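# Braid three cords with two robot hands

## Task

Braid the three cords together so they cross over one another at least four times. Apart from the braid itself, the cords must not be tangled with each other, and no cord's end may rest against another cord.

## Robot and tools

Robot: two arms, left_arm and right_arm, each with a five-finger hand. right_arm carries a right hand and left_arm its mirror-image left hand. The scene frame has its origin at table height, midway between the nominal arm bases, with +z up and +x pointing out over the table. left_arm sits on the +y side; these names do not match the sides seen in images. Calibrated bases: left_arm at (-0.052, +0.235, 0) m, right_arm at (+0.054, -0.233, +0.009) m, each turned only slightly about z. Each arm reports its hand pose, velocities and wrist-camera pose in its own base frame. Fixed cameras and the table use the scene frame.

Hand point: a point 0.05 m in front of the palm and 0.15 m from the wrist mounting face, along the fingers. Its +z runs along straight fingers and +y out of the palm. For the right hand +x runs across the palm away from the thumb; for the left hand +x points toward the thumb. Straight fingertips reach about 0.06 to 0.07 m past the point along +z and sit 0.06 m behind it along -y. A wrist bracket on the little-finger side can strike things. Arms follow commands loosely and often settle 1 to 3 cm short, usually lower, without any contact. If the gap matters, send the missing distance as a further offset.

The row: every motion command is a row of exactly 28 numbers, each in [-1, 1], always covering both arms. Order: left_arm dx, dy, dz, rx, ry, rz; then the left hand's little, ring, middle, index, thumb_bend, thumb_turn, force_limit, speed; then the same 14 numbers for right_arm. The six pose numbers are an offset, not a pose. They count from that arm's Hand target at the start of the action or move, along that Hand target's own axes. 1.0 equals 0.6 m for dx, dy, dz and 180 degrees for rx, ry, rz, which together form one rotation vector. Every row of an action counts from that same start, not from the row before. Sending an offset again moves the arm on again; all six zeros re-asks for the current Hand target. The controller limits each step's commanded orientation to within 40 degrees of the measured one.

Hand numbers are absolute targets, not offsets. Fingers: +1 straight/open, -1 curled. thumb_bend: +1 straight, -1 fully bent. thumb_turn: +1 beside the palm, -1 in front of it, opposite the fingers. force_limit runs from about 0 N at -1 to 10 N at +1 (15 N for the two thumb motors). speed rises from nearly 0 at -1 to full at +0.48 and above. For a gentle grip close at speed -0.94 or less. With the thumb in front, the hand grips things about 0.035 to 0.065 m thick, or handles down to 0.025 m. To leave a hand unchanged, repeat the last eight numbers actually sent for it. If none were sent yet, use its hand_measured six, then hand_force_limit and hand_speed. A motor starts only when its target changes by at least 0.002. To squeeze harder, raise force_limit and send a target more closed than hand_measured. To loosen, send one more open.

Tools:
execute_actions(actions, cameras): actions is a list of actions. Each action is up to 15 rows, one per 1/30 s step; a short action repeats its last row. An empty list returns camera images. cameras lists names, ["all"], or [].
move(target, speed, blend, blocking, cameras): drives each hand point in a straight line toward the offset target, one row or a list of up to 15 rows. Every row counts from the same starting Hand targets. speed is each arm's top speed in m/s, 0.002 to 4.3, default 0.25; turning is capped at twice that in rad/s. Give one value, or one per target. blend (m) rounds corners in a list; 0 stops at each target. blocking=false returns after about 0.5 s while the move runs. Paths do not avoid obstacles or the other arm. Paths last from 0.5 s to 10 s. Steer clear of passing near an arm's own base.
wait(seconds 0 to 10, cameras): lets time pass while commands hold.
stop(cameras): brakes a running move.
zoom_image(camera, region [x0,y0,x1,y1] pixels, at most 504 by 504): enlarges part of the latest image from cam_high, cam_low, cam_close, cam_left_wrist or cam_right_wrist. Full images are 672x504.
show_instructions(): shows the reference pictures, such as the five-finger left hand page.
finished_scene(scene=1): ends the scene for good. The braid must stay correct with the robot let go.

Results: end_effector_position (m) and end_effector_quat_wxyz per arm in its base frame. Hand target is the last commanded pose after clipping; the next offsets start from it. Joint positions and torques, where torques include arm weight. hand_measured, hand_stopped_by (moving, target, force, stalled, fault) and hand_load_n, each six values in motor order. A load near 0 may mean a lost grip. A move also gives a move: line such as done, off_target, moving, held or fault, plus limits (paced = clipped, held = steps withheld). Done means within 10 mm and 2 degrees, and says nothing about contact.

Avoid: letting any cord leave the table; dropping or releasing cords while they move; fast moves into contact, slams, and pressing hard on the table or fixed things. Never let the hands touch or squeeze each other, as that can end the scene. Avoid overloading fingers by yanking or twisting. Avoid long stretched or straining poses that heat motors: at 100 °C an arm drops for 30 to 60 s, sometimes with no warning line first.

Each tool is called after ">>>" by a JSON object that holds its "op" and its "data", one argument or row to a line.

Reference images:

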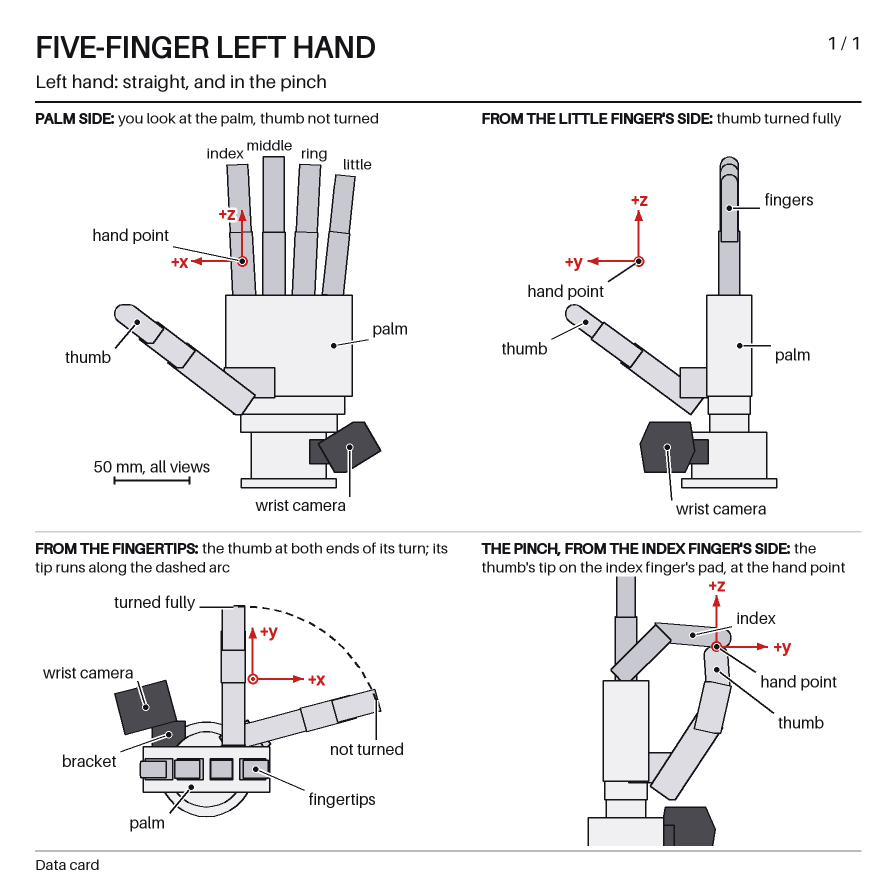

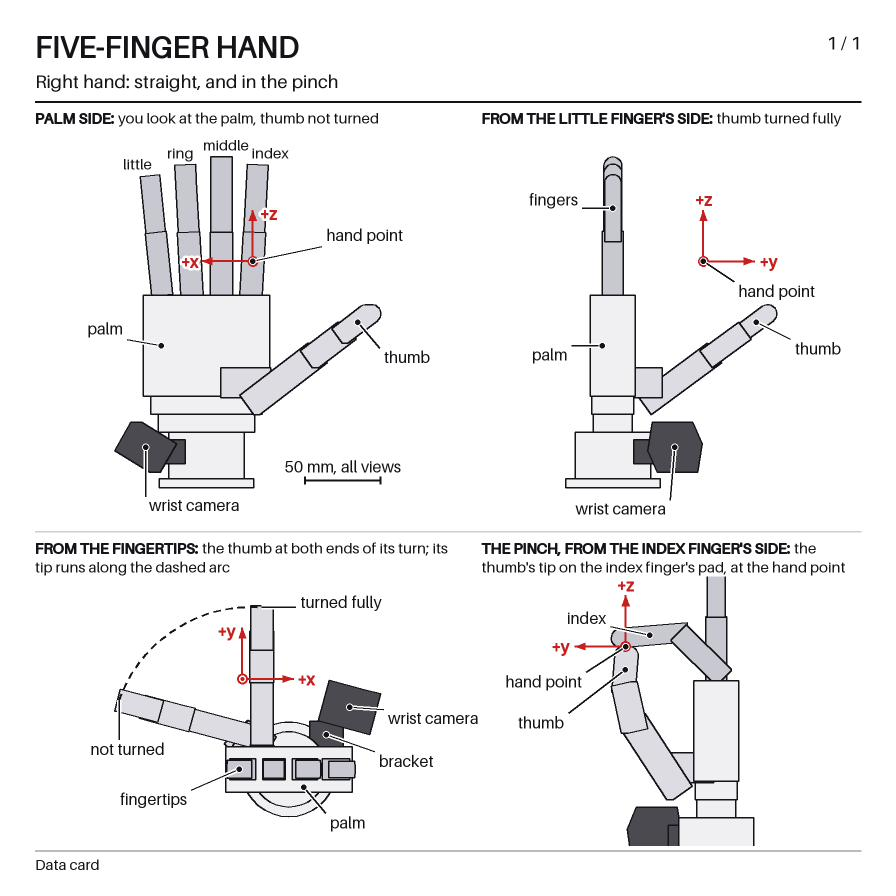

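## Session

>>> {"op": "execute_actions", "data": {
  "actions": [],
  "cameras": ["all"]
}}

Scene clock: 0.00 s.
left_arm: end_effector_position=(+0.5146, +0.1321, +0.3131) hand_measured=(+1.000, +1.000, +1.000, +1.000, +1.000, +1.000) hand_load_n=(+0.0, +0.0, +0.0, +0.0, +0.0, +0.0) hand_stopped_by=(target, target, target, target, target, target) hand_force_limit=0.00 hand_speed=-0.80 end_effector_quat_wxyz=(+0.048, +0.949, +0.257, +0.176) | right_arm: end_effector_position=(+0.3175, +0.3788, +0.1131) hand_measured=(+1.000, +1.000, +1.000, +1.000, +1.000, +1.000) hand_load_n=(+0.0, +0.0, +0.0, +0.0, +0.0, +0.0) hand_stopped_by=(target, target, target, target, target, target) hand_force_limit=0.00 hand_speed=-0.80 end_effector_quat_wxyz=(-0.407, +0.816, -0.192, +0.363)
Joint positions: left_arm=[0.407 1.391 1.465 -1.306 0.143 -1.718] | right_arm=[0.99 1.279 0.643 0.191 0.345 -0.338]
Joint velocities: within noise
Joint torques (N m): no reading
Motor temperatures (°C): left_arm=[35 34 32 30 36 29] | right_arm=[38 29 33 34 34 31]
Heat: left arm: hottest wrist yaw 36 °C; right arm: hottest waist 38 °C.
Hand target: left_arm +0.5198, +0.1343, +0.3322; +0.045, +0.946, +0.255, +0.196 | right_arm +0.3230, +0.3871, +0.1261; -0.418, +0.809, -0.193, +0.367

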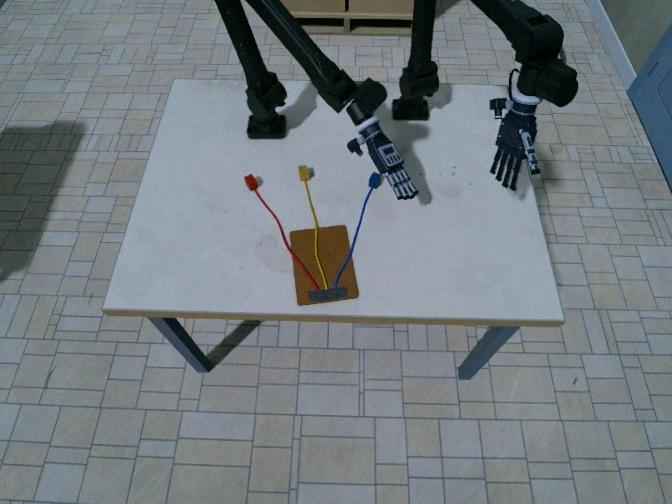

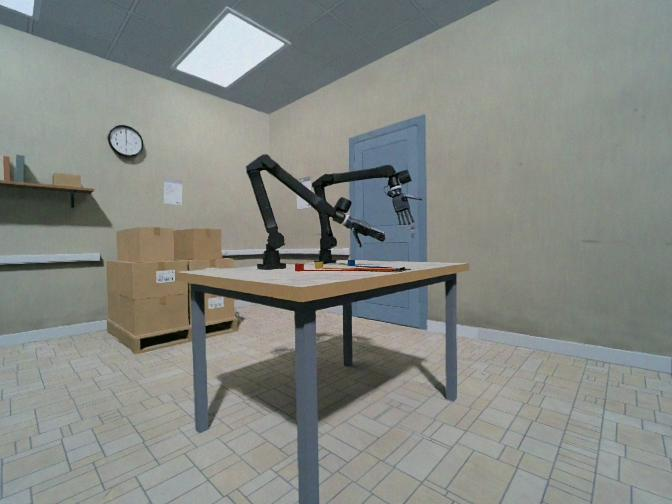

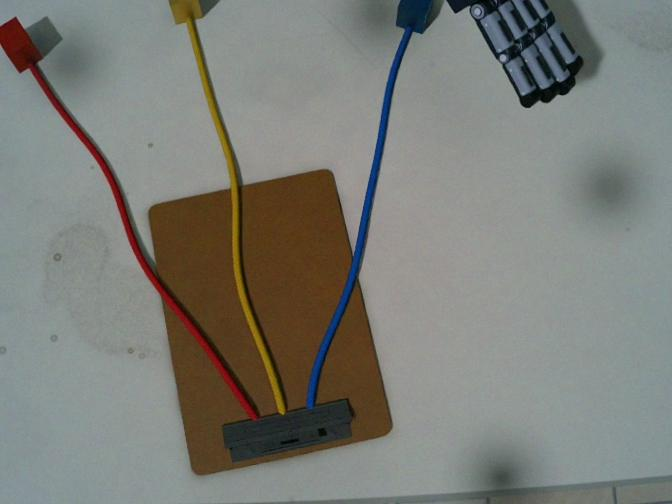

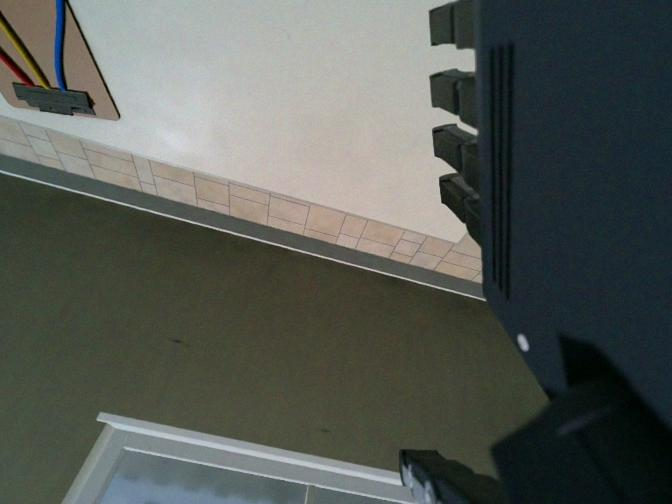

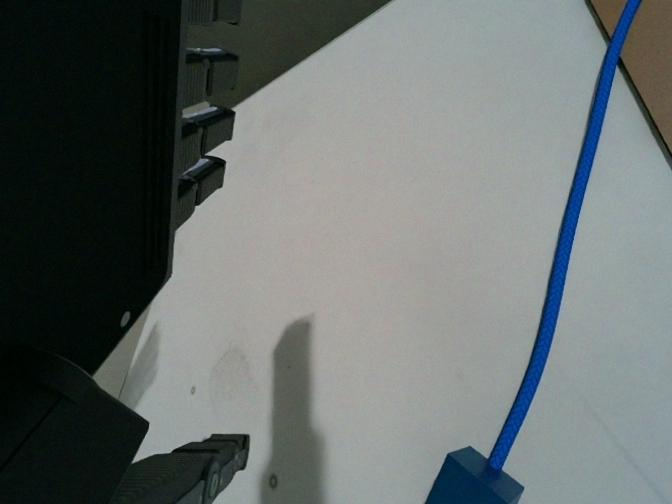

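>>> {"op": "zoom_image", "data": {
  "camera": "cam_close",
  "region": [0, 0, 252, 189]
}}

>>> {"op": "zoom_image", "data": {
  "camera": "cam_high",
  "region": [220, 80, 460, 320]
}}

>>> {"op": "zoom_image", "data": {
  "camera": "cam_low",
  "region": [240, 140, 450, 300]
}}

>>> {"op": "zoom_image", "data": {
  "camera": "cam_close",
  "region": [340, 0, 592, 189]
}}

Scaled by 2.000 from the camera's 672x504 image, which has a finer 960x720 frame.

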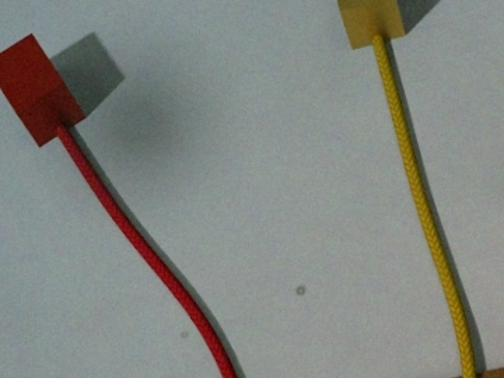

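Scaled by 2.100 from the camera's 672x504 image, which has a finer 960x720 frame.

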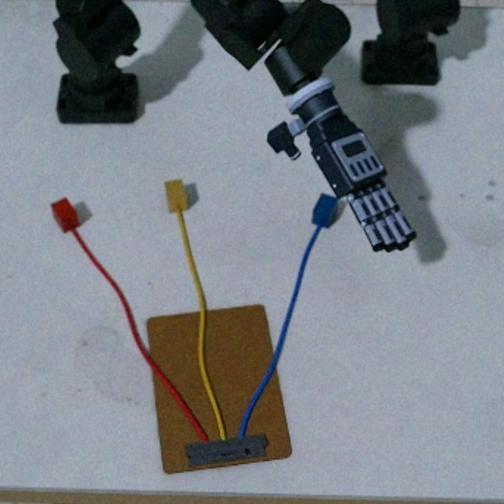

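Scaled by 2.400 from the camera's 672x504 image, which has a finer 960x720 frame.

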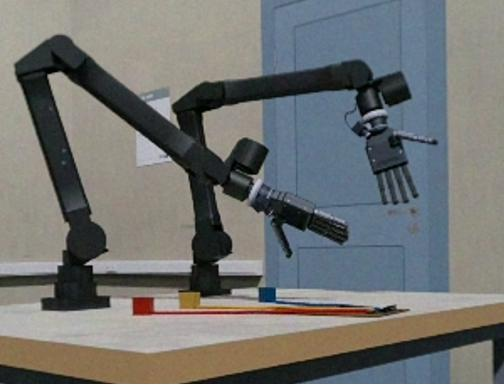

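Scaled by 2.000 from the camera's 672x504 image, which has a finer 960x720 frame.

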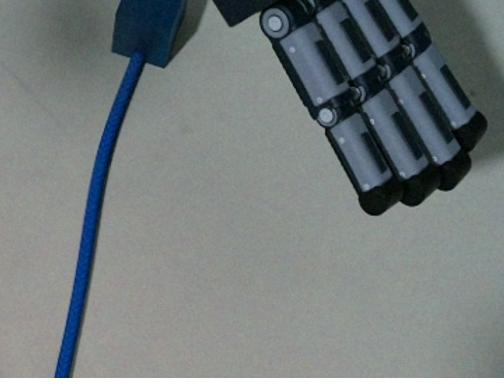

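>>> {"op": "move", "data": {
  "target": [
    [0,0,0,0,0,0,1,1,1,1,1,1,0,-0.8,0.1254,-0.2372,-0.1112,0,0,0,1,1,1,1,1,1,0,-0.8],
    [0,0,0,0,0,0,1,1,1,1,1,1,0,-0.8,0.5698,0.009,-0.1337,-0.0841,0.1590,0.0745,1,1,1,1,1,1,0,-0.8],
    [0,0,0,0,0,0,1,1,1,1,1,1,0,-0.8,0.8672,0.3003,-0.4195,-0.1682,0.3181,0.1491,1,1,1,1,1,1,0,-0.8],
    [0,0,0,0,0,0,1,1,1,1,1,1,0,-0.8,0.8967,0.5568,-0.934,-0.2642,0.4999,0.2343,1,1,1,1,1,1,0,-0.8]
  ],
  "blend": [0.05,0.05,0.05,0],
  "speed": 0.25,
  "cameras": ["cam_high","cam_close"]
}}

Scene clock: 161.27 s.
left_arm: end_effector_position=(+0.5146, +0.1321, +0.3131) hand_measured=(+1.000, +1.000, +1.000, +1.000, +1.000, +1.000) hand_load_n=(+0.0, +0.0, +0.0, +0.0, +0.0, +0.0) hand_stopped_by=(target, target, target, target, target, target) hand_force_limit=0.00 hand_speed=-0.80 end_effector_quat_wxyz=(+0.048, +0.949, +0.257, +0.176) | right_arm: end_effector_position=(+0.2415, -0.4196, +0.2648) hand_measured=(+1.000, +1.000, +1.000, +1.000, +1.000, +1.000) hand_load_n=(+0.0, +0.0, +0.0, +0.0, +0.0, +0.0) hand_stopped_by=(target, target, target, target, target, target) hand_force_limit=0.00 hand_speed=-0.80 end_effector_quat_wxyz=(-0.068, -0.319, +0.786, -0.524)
Joint positions: left_arm=[0.407 1.391 1.465 -1.306 0.143 -1.718] | right_arm=[-0.93 1.081 0.947 -0.353 0.344 -0.338]
Joint torques (N m): left_arm=[1.38 -11.75 11.82 1.37 0.13 0.01] | right_arm=[-3.02 -5.13 14.22 2.54 0.03 -0.2]
Motor temperatures (°C): left_arm=[33 34 49 30 31 27] | right_arm=[37 31 46 33 30 30]
Heat: left arm: hottest elbow 49 °C; right arm: hottest elbow 46 °C.
Hand target: left_arm +0.5198, +0.1343, +0.3322; +0.045, +0.946, +0.255, +0.196 | right_arm +0.2515, -0.4374, +0.2999; -0.061, -0.304, +0.774, -0.552
Off the commanded pose: left_arm 0.020 m, 2 deg | right_arm 0.041 m, 4 deg.
move: off_target (left_arm, right_arm)
Images, in order (width x height): cam_high 672x504, cam_close 672x504.

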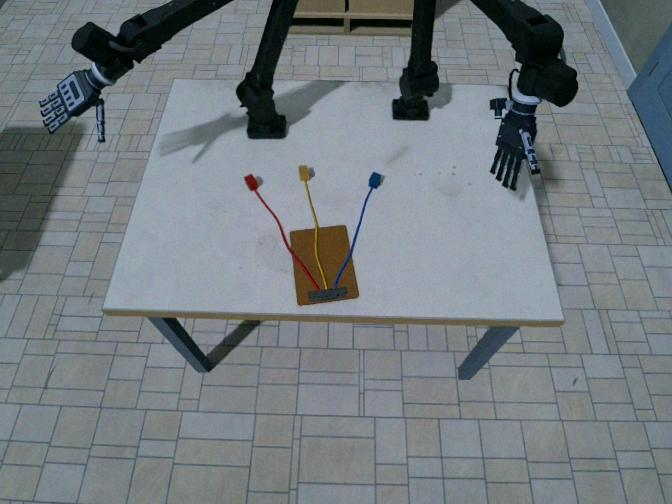

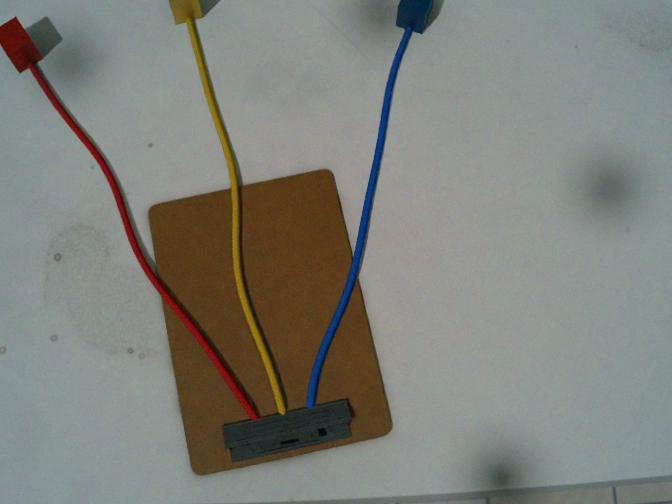

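>>> {"op": "move", "data": {
  "target": [
    [-0.3233,0.457,0.0277,-0.0733,0.1935,0.4243,1,1,1,1,1,-1,0,-0.2,0,0,0,0,0,0,1,1,1,1,1,1,0,-0.8],
    [-0.9342,0.7173,0.0667,-0.1465,0.387,0.8486,1,1,1,1,1,-1,0,-0.2,0,0,0,0,0,0,1,1,1,1,1,1,0,-0.8]
  ],
  "blend": [0.05,0],
  "speed": 0.3,
  "cameras": ["all"]
}}

Scene clock: 208.20 s.
left_arm: end_effector_position=(+0.2790, -0.4965, +0.1509) hand_measured=(+1.000, +1.000, +1.000, +1.000, +1.000, -1.000) hand_load_n=(+0.0, +0.0, +0.0, +0.0, +0.0, +0.0) hand_stopped_by=(target, target, target, target, target, target) hand_force_limit=0.00 hand_speed=-0.20 end_effector_quat_wxyz=(+0.118, -0.239, +0.848, -0.459) | right_arm: end_effector_position=(+0.2415, -0.4196, +0.2646) hand_measured=(+1.000, +1.000, +1.000, +1.000, +1.000, +1.000) hand_load_n=(+0.0, +0.0, +0.0, -0.5, +0.0, +0.0) hand_stopped_by=(target, target, target, target, target, target) hand_force_limit=0.00 hand_speed=-0.80 end_effector_quat_wxyz=(-0.068, -0.319, +0.786, -0.524)
Joint positions: left_arm=[-0.989 1.428 0.978 -0.134 0.046 0.008] | right_arm=[-0.93 1.082 0.947 -0.353 0.344 -0.338]
Joint torques (N m): left_arm=[0.85 -10.99 14.43 2.26 0.01 0.2] | right_arm=[-2.78 -5.3 14 2.62 0.01 -0.19]
Motor temperatures (°C): left_arm=[33 34 49 30 30 27] | right_arm=[36 30 59 33 30 29]
Heat: left arm: hottest elbow 49 °C; right arm: hottest elbow 59 °C.
Hand target: left_arm +0.2909, -0.5182, +0.1806; +0.129, -0.224, +0.836, -0.483 | right_arm +0.2515, -0.4374, +0.2998; -0.061, -0.304, +0.774, -0.552
Off the commanded pose: left_arm 0.039 m, 4 deg | right_arm 0.041 m, 4 deg.
move: off_target (left_arm, right_arm)

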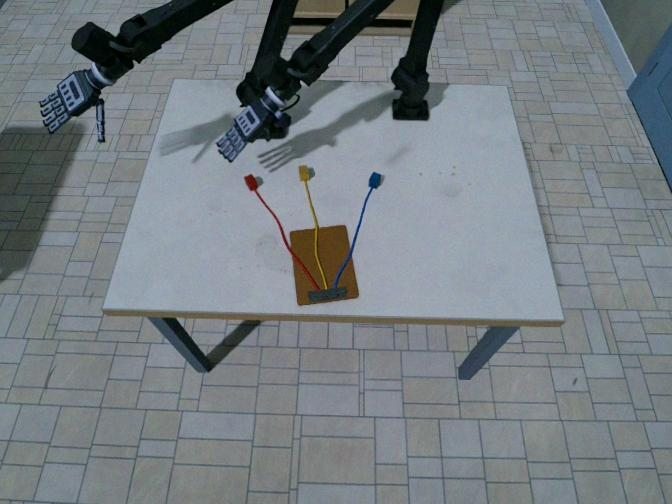

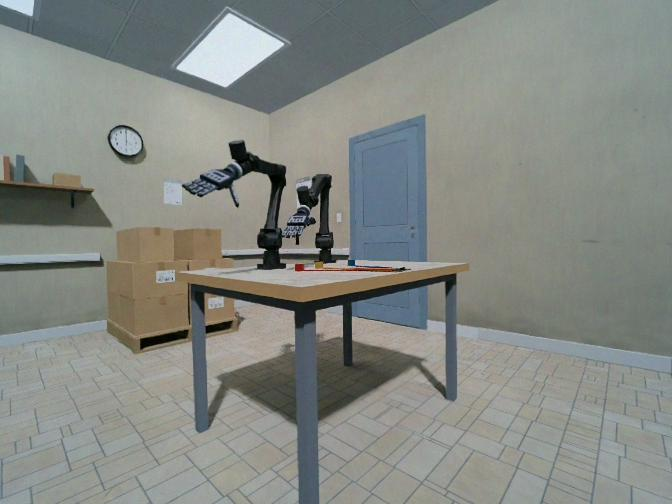

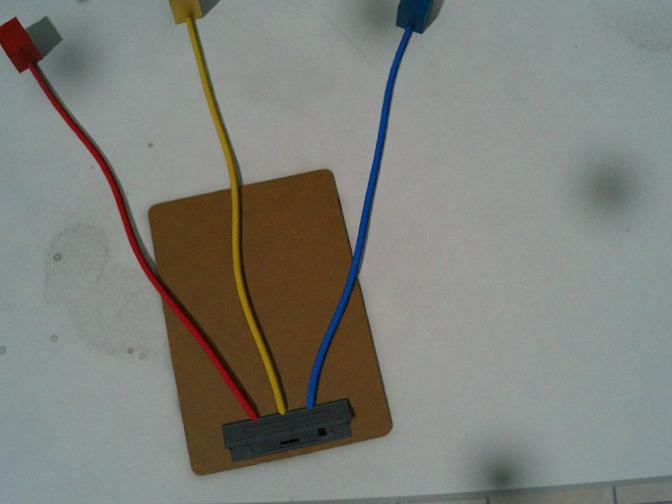

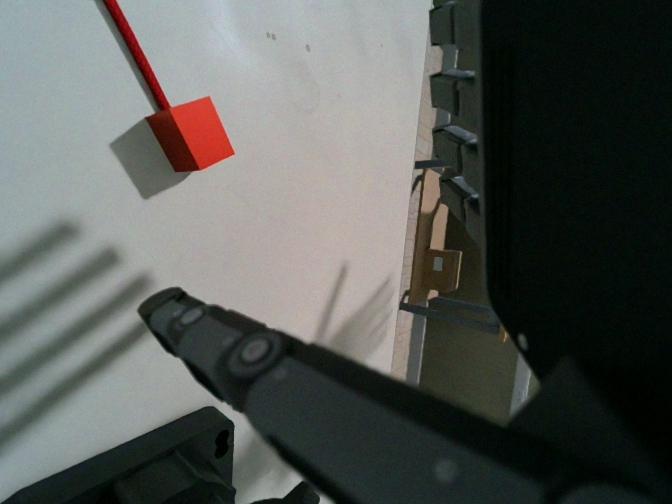

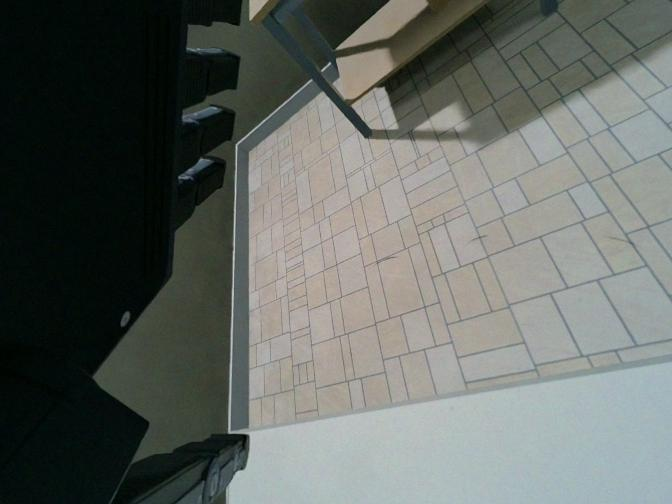

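>>> {"op": "execute_actions", "data": {
  "actions": [],
  "cameras": ["cam_left_wrist"]
}}

>>> {"op": "zoom_image", "data": {
  "camera": "cam_left_wrist",
  "region": [90, 20, 290, 220]
}}

Scene clock: 230.37 s.
left_arm: end_effector_position=(+0.2791, -0.4964, +0.1508) hand_measured=(+1.000, +1.000, +1.000, +1.000, +1.000, -1.000) hand_load_n=(+0.0, +0.0, +0.0, +0.0, +0.0, +0.0) hand_stopped_by=(target, target, target, target, target, target) hand_force_limit=0.00 hand_speed=-0.20 end_effector_quat_wxyz=(+0.118, -0.239, +0.848, -0.458) | right_arm: end_effector_position=(+0.2415, -0.4196, +0.2646) hand_measured=(+1.000, +1.000, +1.000, +1.000, +1.000, +1.000) hand_load_n=(+0.0, +0.0, +0.0, +0.0, +0.5, +0.0) hand_stopped_by=(target, target, target, target, target, target) hand_force_limit=0.00 hand_speed=-0.80 end_effector_quat_wxyz=(-0.068, -0.319, +0.786, -0.524)
Joint positions: left_arm=[-0.989 1.428 0.978 -0.134 0.046 0.009] | right_arm=[-0.93 1.082 0.947 -0.353 0.344 -0.338]
Joint velocities: within noise
Joint torques (N m): left_arm=[0.79 -11.05 14.42 2.3 0.01 0.19] | right_arm=[-3.14 -5.3 14.09 2.67 0 -0.2]
Motor temperatures (°C): left_arm=[32 34 52 30 30 27] | right_arm=[36 30 61 33 30 29]
Heat: left arm: hottest elbow 52 °C; right arm: hottest elbow 61 °C.
Hand target: left_arm +0.2909, -0.5182, +0.1806; +0.129, -0.224, +0.836, -0.483 | right_arm +0.2515, -0.4374, +0.2998; -0.061, -0.304, +0.774, -0.552
Off the commanded pose: left_arm 0.039 m, 4 deg | right_arm 0.041 m, 4 deg.
Images, in order (width x height): cam_left_wrist 672x504.

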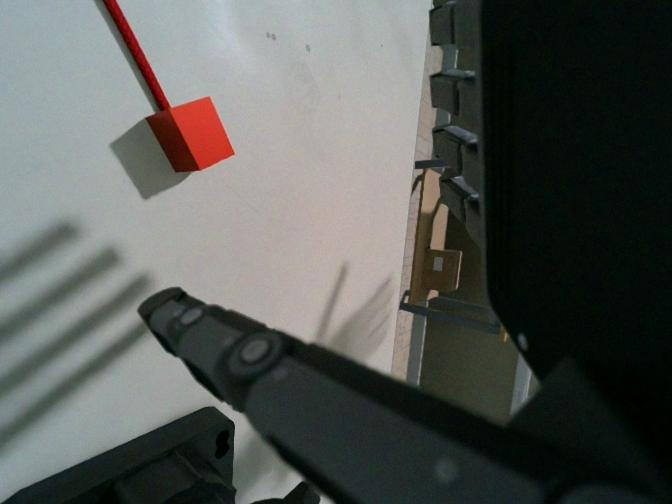

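Scaled by 2.520 from the camera's 672x504 image, which has a finer 960x720 frame.

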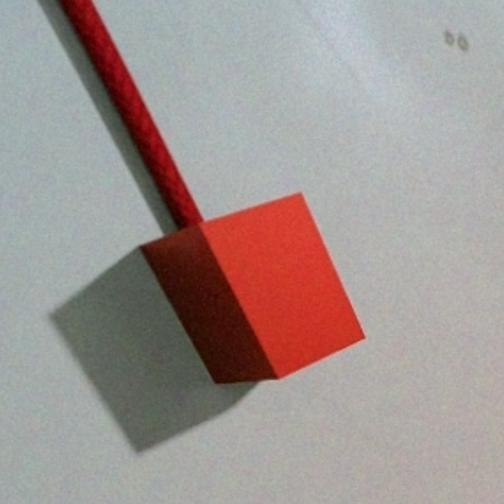

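>>> {"op": "execute_actions", "data": {
  "actions": [],
  "cameras": ["cam_high","cam_close"]
}}

>>> {"op": "zoom_image", "data": {
  "camera": "cam_high",
  "region": [200, 70, 340, 210]
}}

>>> {"op": "zoom_image", "data": {
  "camera": "cam_high",
  "region": [260, 150, 420, 310]
}}

Scene clock: 247.13 s.
left_arm: end_effector_position=(+0.2791, -0.4964, +0.1508) hand_measured=(+1.000, +1.000, +1.000, +1.000, +1.000, -1.000) hand_load_n=(+0.0, +0.0, +0.0, +0.0, +0.0, +0.0) hand_stopped_by=(target, target, target, target, target, target) hand_force_limit=0.00 hand_speed=-0.20 end_effector_quat_wxyz=(+0.118, -0.239, +0.848, -0.458) | right_arm: end_effector_position=(+0.2415, -0.4196, +0.2646) hand_measured=(+1.000, +1.000, +1.000, +1.000, +1.000, +1.000) hand_load_n=(+0.0, +0.0, +0.0, +0.0, +0.0, +0.0) hand_stopped_by=(target, target, target, target, target, target) hand_force_limit=0.00 hand_speed=-0.80 end_effector_quat_wxyz=(-0.068, -0.319, +0.786, -0.524)
Joint positions: left_arm=[-0.989 1.428 0.978 -0.134 0.046 0.009] | right_arm=[-0.93 1.082 0.947 -0.353 0.344 -0.338]
Joint velocities: within noise
Joint torques (N m): left_arm=[0.85 -11.11 14.43 2.29 0.01 0.2] | right_arm=[-2.84 -5.48 14.04 2.59 0.01 -0.2]
Motor temperatures (°C): left_arm=[32 34 54 30 30 27] | right_arm=[36 30 62 32 29 29]
Heat: left arm: hottest elbow 54 °C; right arm: hottest elbow 62 °C.
Hand target: left_arm +0.2909, -0.5182, +0.1806; +0.129, -0.224, +0.836, -0.483 | right_arm +0.2515, -0.4374, +0.2998; -0.061, -0.304, +0.774, -0.552
Off the commanded pose: left_arm 0.039 m, 4 deg | right_arm 0.041 m, 4 deg.
Images, in order (width x height): cam_high 672x504, cam_close 672x504.

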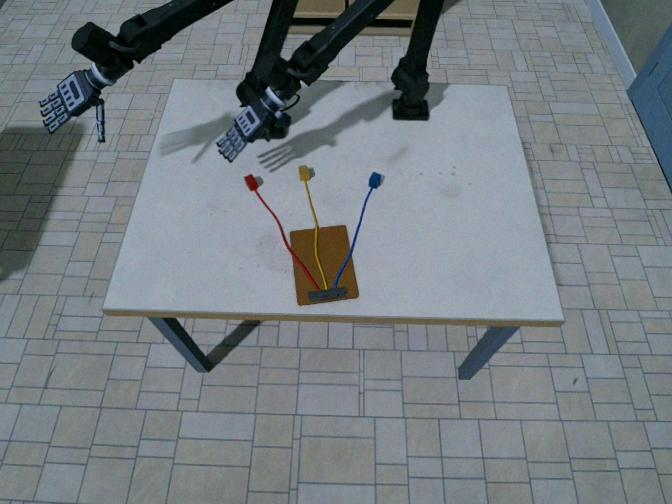

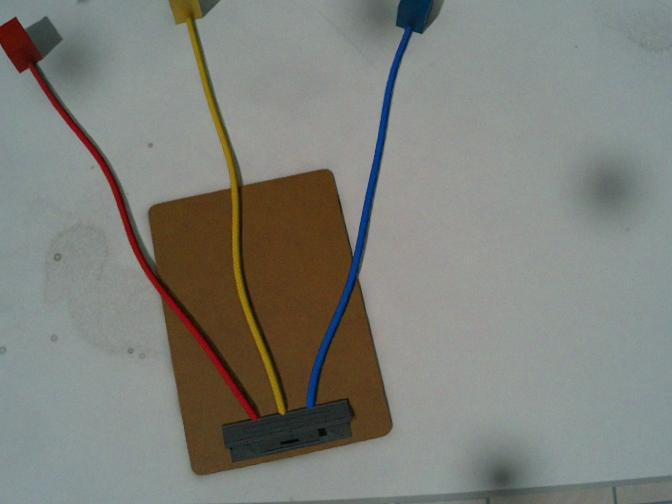

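Scaled by 3.600 from the camera's 672x504 image, which has a finer 960x720 frame.

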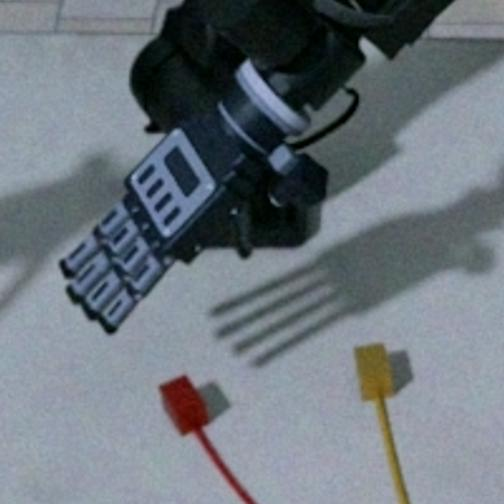

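Scaled by 3.150 from the camera's 672x504 image, which has a finer 960x720 frame.

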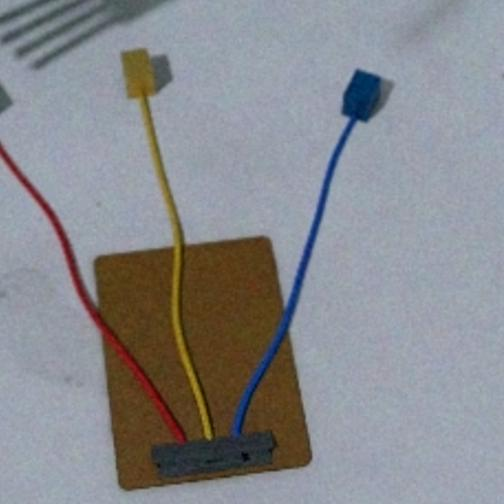

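>>> {"op": "move", "data": {
  "target": [0.001,0.0947,0.1028,0,0,0,1,1,1,1,1,-1,0,-0.2,0,0,0,0,0,0,1,1,1,1,1,1,0,-0.8],
  "speed": 0.15,
  "cameras": ["cam_high","cam_close","cam_left_wrist"]
}}

>>> {"op": "zoom_image", "data": {
  "camera": "cam_high",
  "region": [200, 100, 320, 220]
}}

Scene clock: 283.60 s.
left_arm: end_effector_position=(+0.2997, -0.5278, +0.0870) hand_measured=(+1.000, +1.000, +1.000, +1.000, +1.000, -1.000) hand_load_n=(+0.0, +0.0, +0.0, +0.0, +0.0, +0.0) hand_stopped_by=(target, target, target, target, target, target) hand_force_limit=0.00 hand_speed=-0.20 end_effector_quat_wxyz=(+0.121, -0.237, +0.843, -0.467) | right_arm: end_effector_position=(+0.2415, -0.4196, +0.2646) hand_measured=(+1.000, +1.000, +1.000, +1.000, +1.000, +1.000) hand_load_n=(+0.0, +0.0, +0.0, +0.0, +0.0, -0.5) hand_stopped_by=(target, target, target, target, target, target) hand_force_limit=0.00 hand_speed=-0.80 end_effector_quat_wxyz=(-0.068, -0.319, +0.786, -0.524)
Joint positions: left_arm=[-0.989 1.609 0.978 0.068 0.046 0.009] | right_arm=[-0.93 1.082 0.947 -0.353 0.344 -0.338]
Joint torques (N m): left_arm=[0.38 -13.45 10.04 2.77 -0.11 0.18] | right_arm=[-2.14 -5.71 13.96 2.65 0 -0.18]
Motor temperatures (°C): left_arm=[32 34 56 30 30 26] | right_arm=[36 30 64 32 29 29]
Heat: left arm: hottest elbow 56 °C; right arm: hottest elbow 64 °C.
Hand target: left_arm +0.3028, -0.5402, +0.1005; +0.129, -0.224, +0.836, -0.483 | right_arm +0.2515, -0.4374, +0.2998; -0.061, -0.304, +0.774, -0.552
Off the commanded pose: left_arm 0.019 m, 3 deg | right_arm 0.041 m, 4 deg.
move: off_target (left_arm, right_arm)
Images, in order (width x height): cam_high 672x504, cam_close 672x504, cam_left_wrist 672x504.

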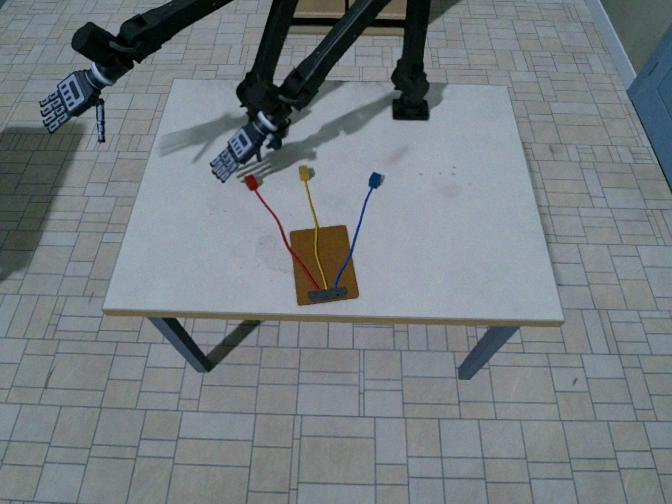

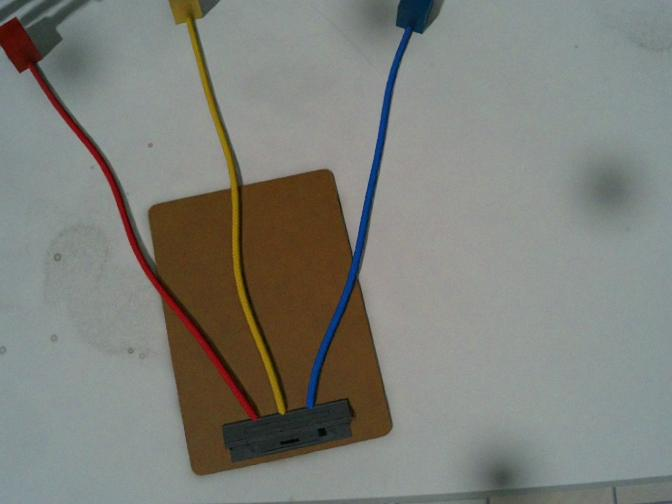

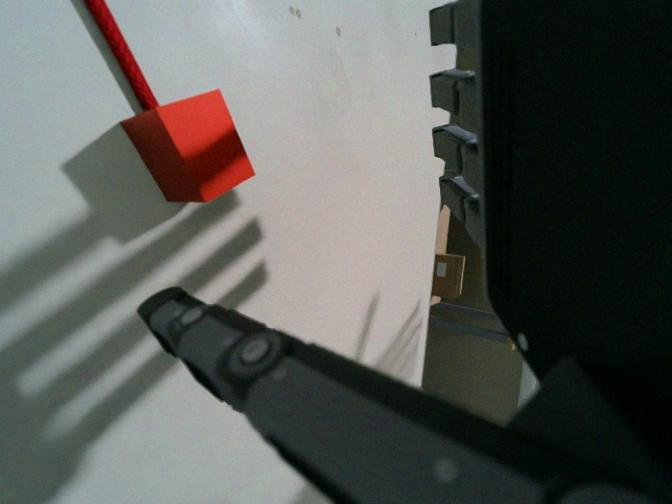

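Scaled by 4.200 from the camera's 672x504 image, which has a finer 960x720 frame.

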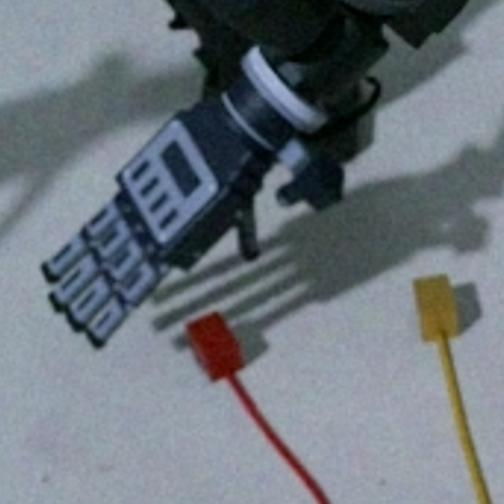

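>>> {"op": "move", "data": {
  "target": [-0.0468,0.0283,0.0075,0,0,0,1,1,0.5,0.5,0.45,-1,0,-0.3,0,0,0,0,0,0,1,1,1,1,1,1,0,-0.8],
  "speed": 0.15,
  "cameras": ["cam_high","cam_close","cam_left_wrist"]
}}

>>> {"op": "zoom_image", "data": {
  "camera": "cam_high",
  "region": [200, 100, 320, 220]
}}

Scene clock: 316.57 s.
left_arm: end_effector_position=(+0.3188, -0.5210, +0.0818) hand_measured=(+1.000, +1.000, +0.500, +0.500, +0.450, -1.000) hand_load_n=(+0.0, +0.0, +0.0, +0.0, +0.0, +0.0) hand_stopped_by=(target, target, target, target, target, target) hand_force_limit=0.00 hand_speed=-0.30 end_effector_quat_wxyz=(+0.122, -0.232, +0.839, -0.477) | right_arm: end_effector_position=(+0.2415, -0.4196, +0.2646) hand_measured=(+1.000, +1.000, +1.000, +1.000, +1.000, +1.000) hand_load_n=(+0.0, +0.0, +0.0, +0.0, +0.0, +0.0) hand_stopped_by=(target, target, target, target, target, target) hand_force_limit=0.00 hand_speed=-0.80 end_effector_quat_wxyz=(-0.068, -0.319, +0.786, -0.524)
Joint positions: left_arm=[-0.946 1.629 0.971 0.114 0.09 0.036] | right_arm=[-0.93 1.082 0.947 -0.353 0.344 -0.338]
Joint torques (N m): left_arm=[1.9 -13.22 8.28 2.74 0.15 0.19] | right_arm=[-3.19 -5.01 14.15 2.55 -0.01 -0.23]
Motor temperatures (°C): left_arm=[32 34 50 30 29 26] | right_arm=[36 30 66 32 29 29]
Heat: left arm: hottest elbow 50 °C; right arm: hottest elbow 66 °C.
Hand target: left_arm +0.3250, -0.5221, +0.0836; +0.129, -0.224, +0.836, -0.483 | right_arm +0.2515, -0.4374, +0.2998; -0.061, -0.304, +0.774, -0.552
Off the commanded pose: left_arm 0.006 m, 1 deg | right_arm 0.041 m, 4 deg.
move: off_target (right_arm)
Images, in order (width x height): cam_high 672x504, cam_close 672x504, cam_left_wrist 672x504.

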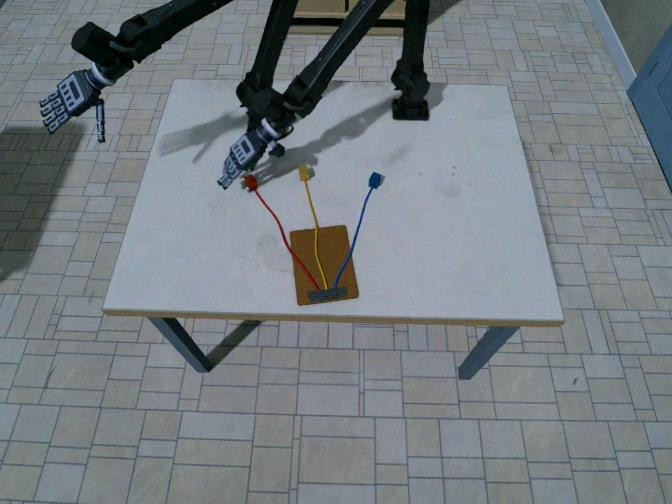

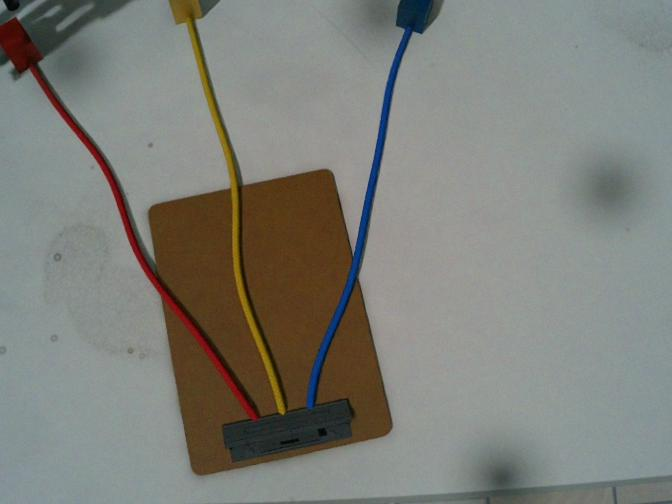

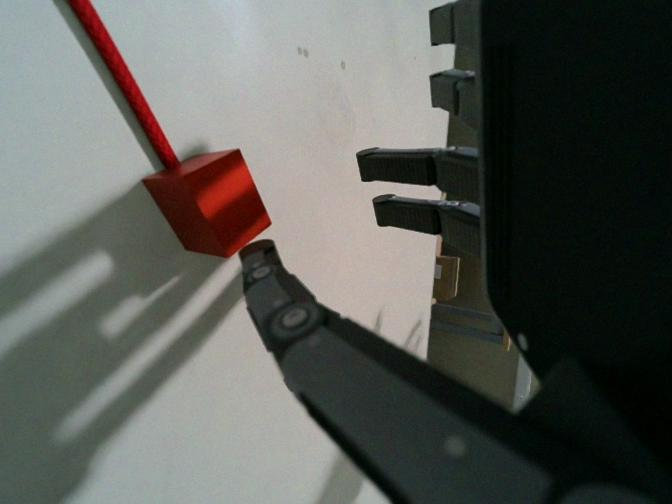

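Scaled by 4.200 from the camera's 672x504 image, which has a finer 960x720 frame.

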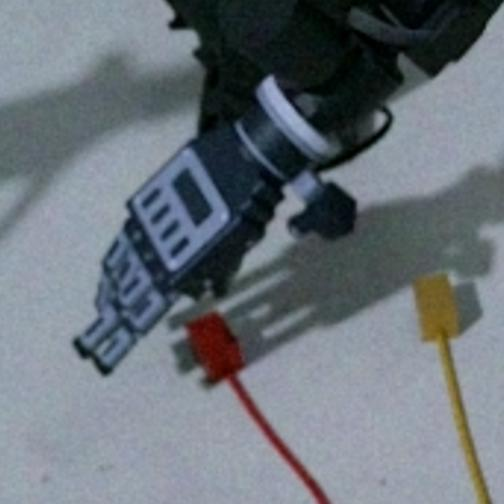

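>>> {"op": "move", "data": {
  "target": [0,0.0592,0.0208,0,0,0,1,1,0.5,0.5,0.45,-1,0,-0.3,0,0,0,0,0,0,1,1,1,1,1,1,0,-0.8],
  "speed": 0.1,
  "cameras": ["cam_high","cam_close","cam_left_wrist","cam_low"]
}}

>>> {"op": "zoom_image", "data": {
  "camera": "cam_low",
  "region": [260, 200, 380, 290]
}}

Scene clock: 328.97 s.
left_arm: end_effector_position=(+0.3143, -0.5151, +0.0426) hand_measured=(+1.000, +1.000, +0.500, +0.500, +0.450, -1.000) hand_load_n=(+0.0, +0.0, +0.0, +0.0, +0.0, +0.0) hand_stopped_by=(target, target, target, target, target, target) hand_force_limit=0.00 hand_speed=-0.30 end_effector_quat_wxyz=(+0.121, -0.231, +0.840, -0.476) | right_arm: end_effector_position=(+0.2415, -0.4196, +0.2646) hand_measured=(+1.000, +1.000, +1.000, +1.000, +1.000, +1.000) hand_load_n=(+0.0, +0.0, +0.0, +0.0, +0.0, +0.0) hand_stopped_by=(target, target, target, target, target, target) hand_force_limit=0.00 hand_speed=-0.80 end_effector_quat_wxyz=(-0.068, -0.319, +0.786, -0.524)
Joint positions: left_arm=[-0.946 1.687 0.917 0.223 0.091 0.037] | right_arm=[-0.93 1.082 0.947 -0.353 0.344 -0.338]
Joint torques (N m): left_arm=[2.08 -13.63 7.72 2.8 0.15 0.19] | right_arm=[-2.49 -5.6 14.08 2.66 0.02 -0.17]
Motor temperatures (°C): left_arm=[32 34 49 30 29 26] | right_arm=[36 30 66 32 29 29]
Heat: left arm: hottest elbow 49 °C; right arm: hottest elbow 66 °C.
Hand target: left_arm +0.3215, -0.5162, +0.0468; +0.129, -0.224, +0.836, -0.484 | right_arm +0.2515, -0.4374, +0.2998; -0.061, -0.304, +0.774, -0.552
Off the commanded pose: left_arm 0.008 m, 2 deg | right_arm 0.041 m, 4 deg.
move: off_target (right_arm)
Images, in order (width x height): cam_high 672x504, cam_low 672x504, cam_close 672x504, cam_left_wrist 672x504.

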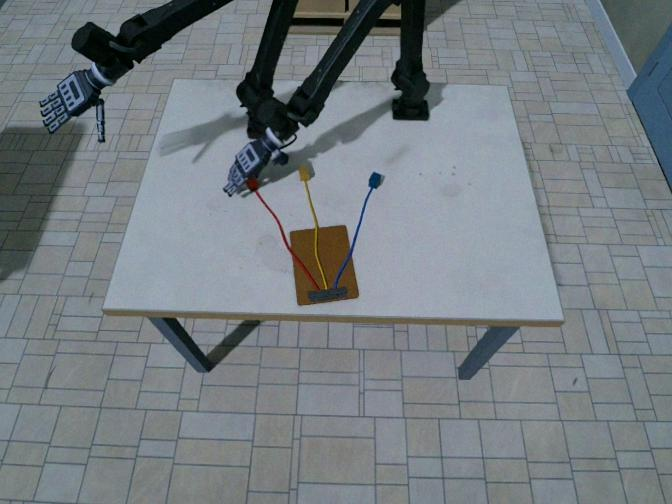

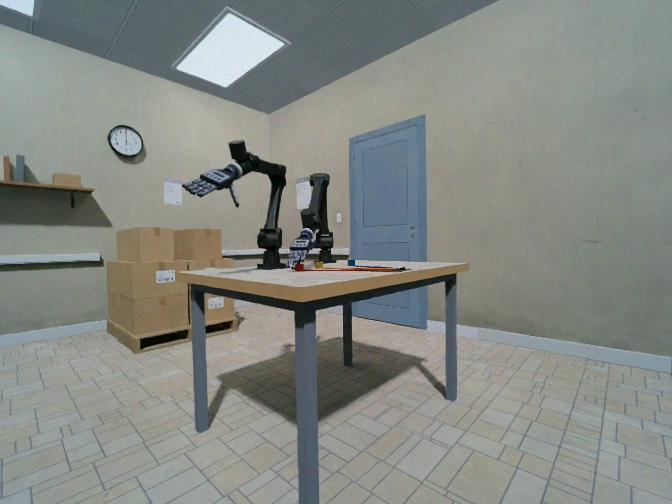

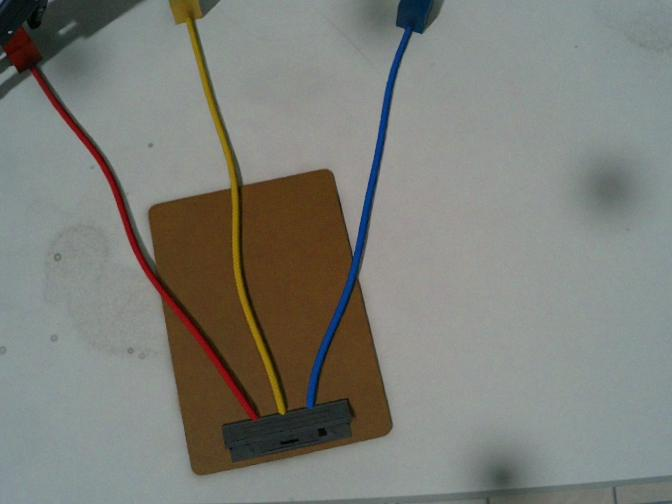

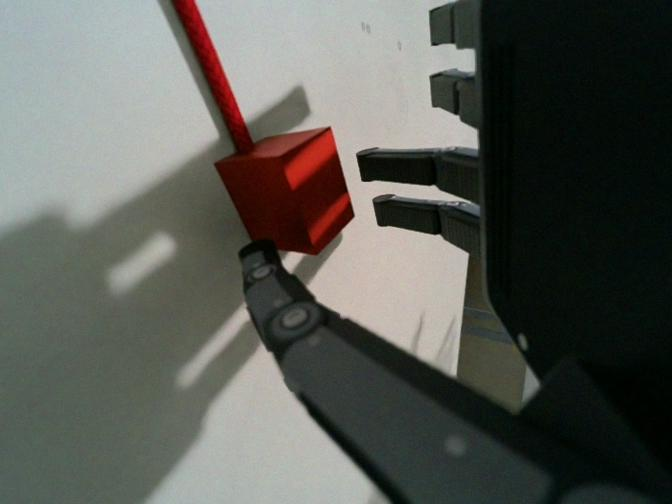

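Scaled by 4.200 from the camera's 672x504 image, which has a finer 960x720 frame.

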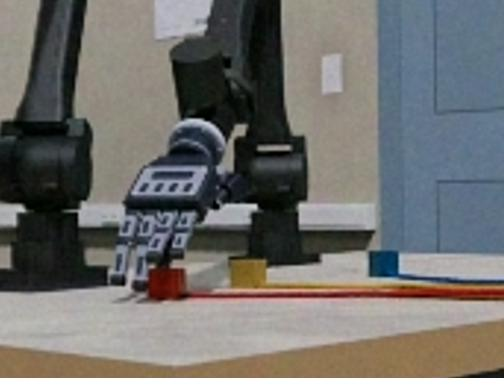

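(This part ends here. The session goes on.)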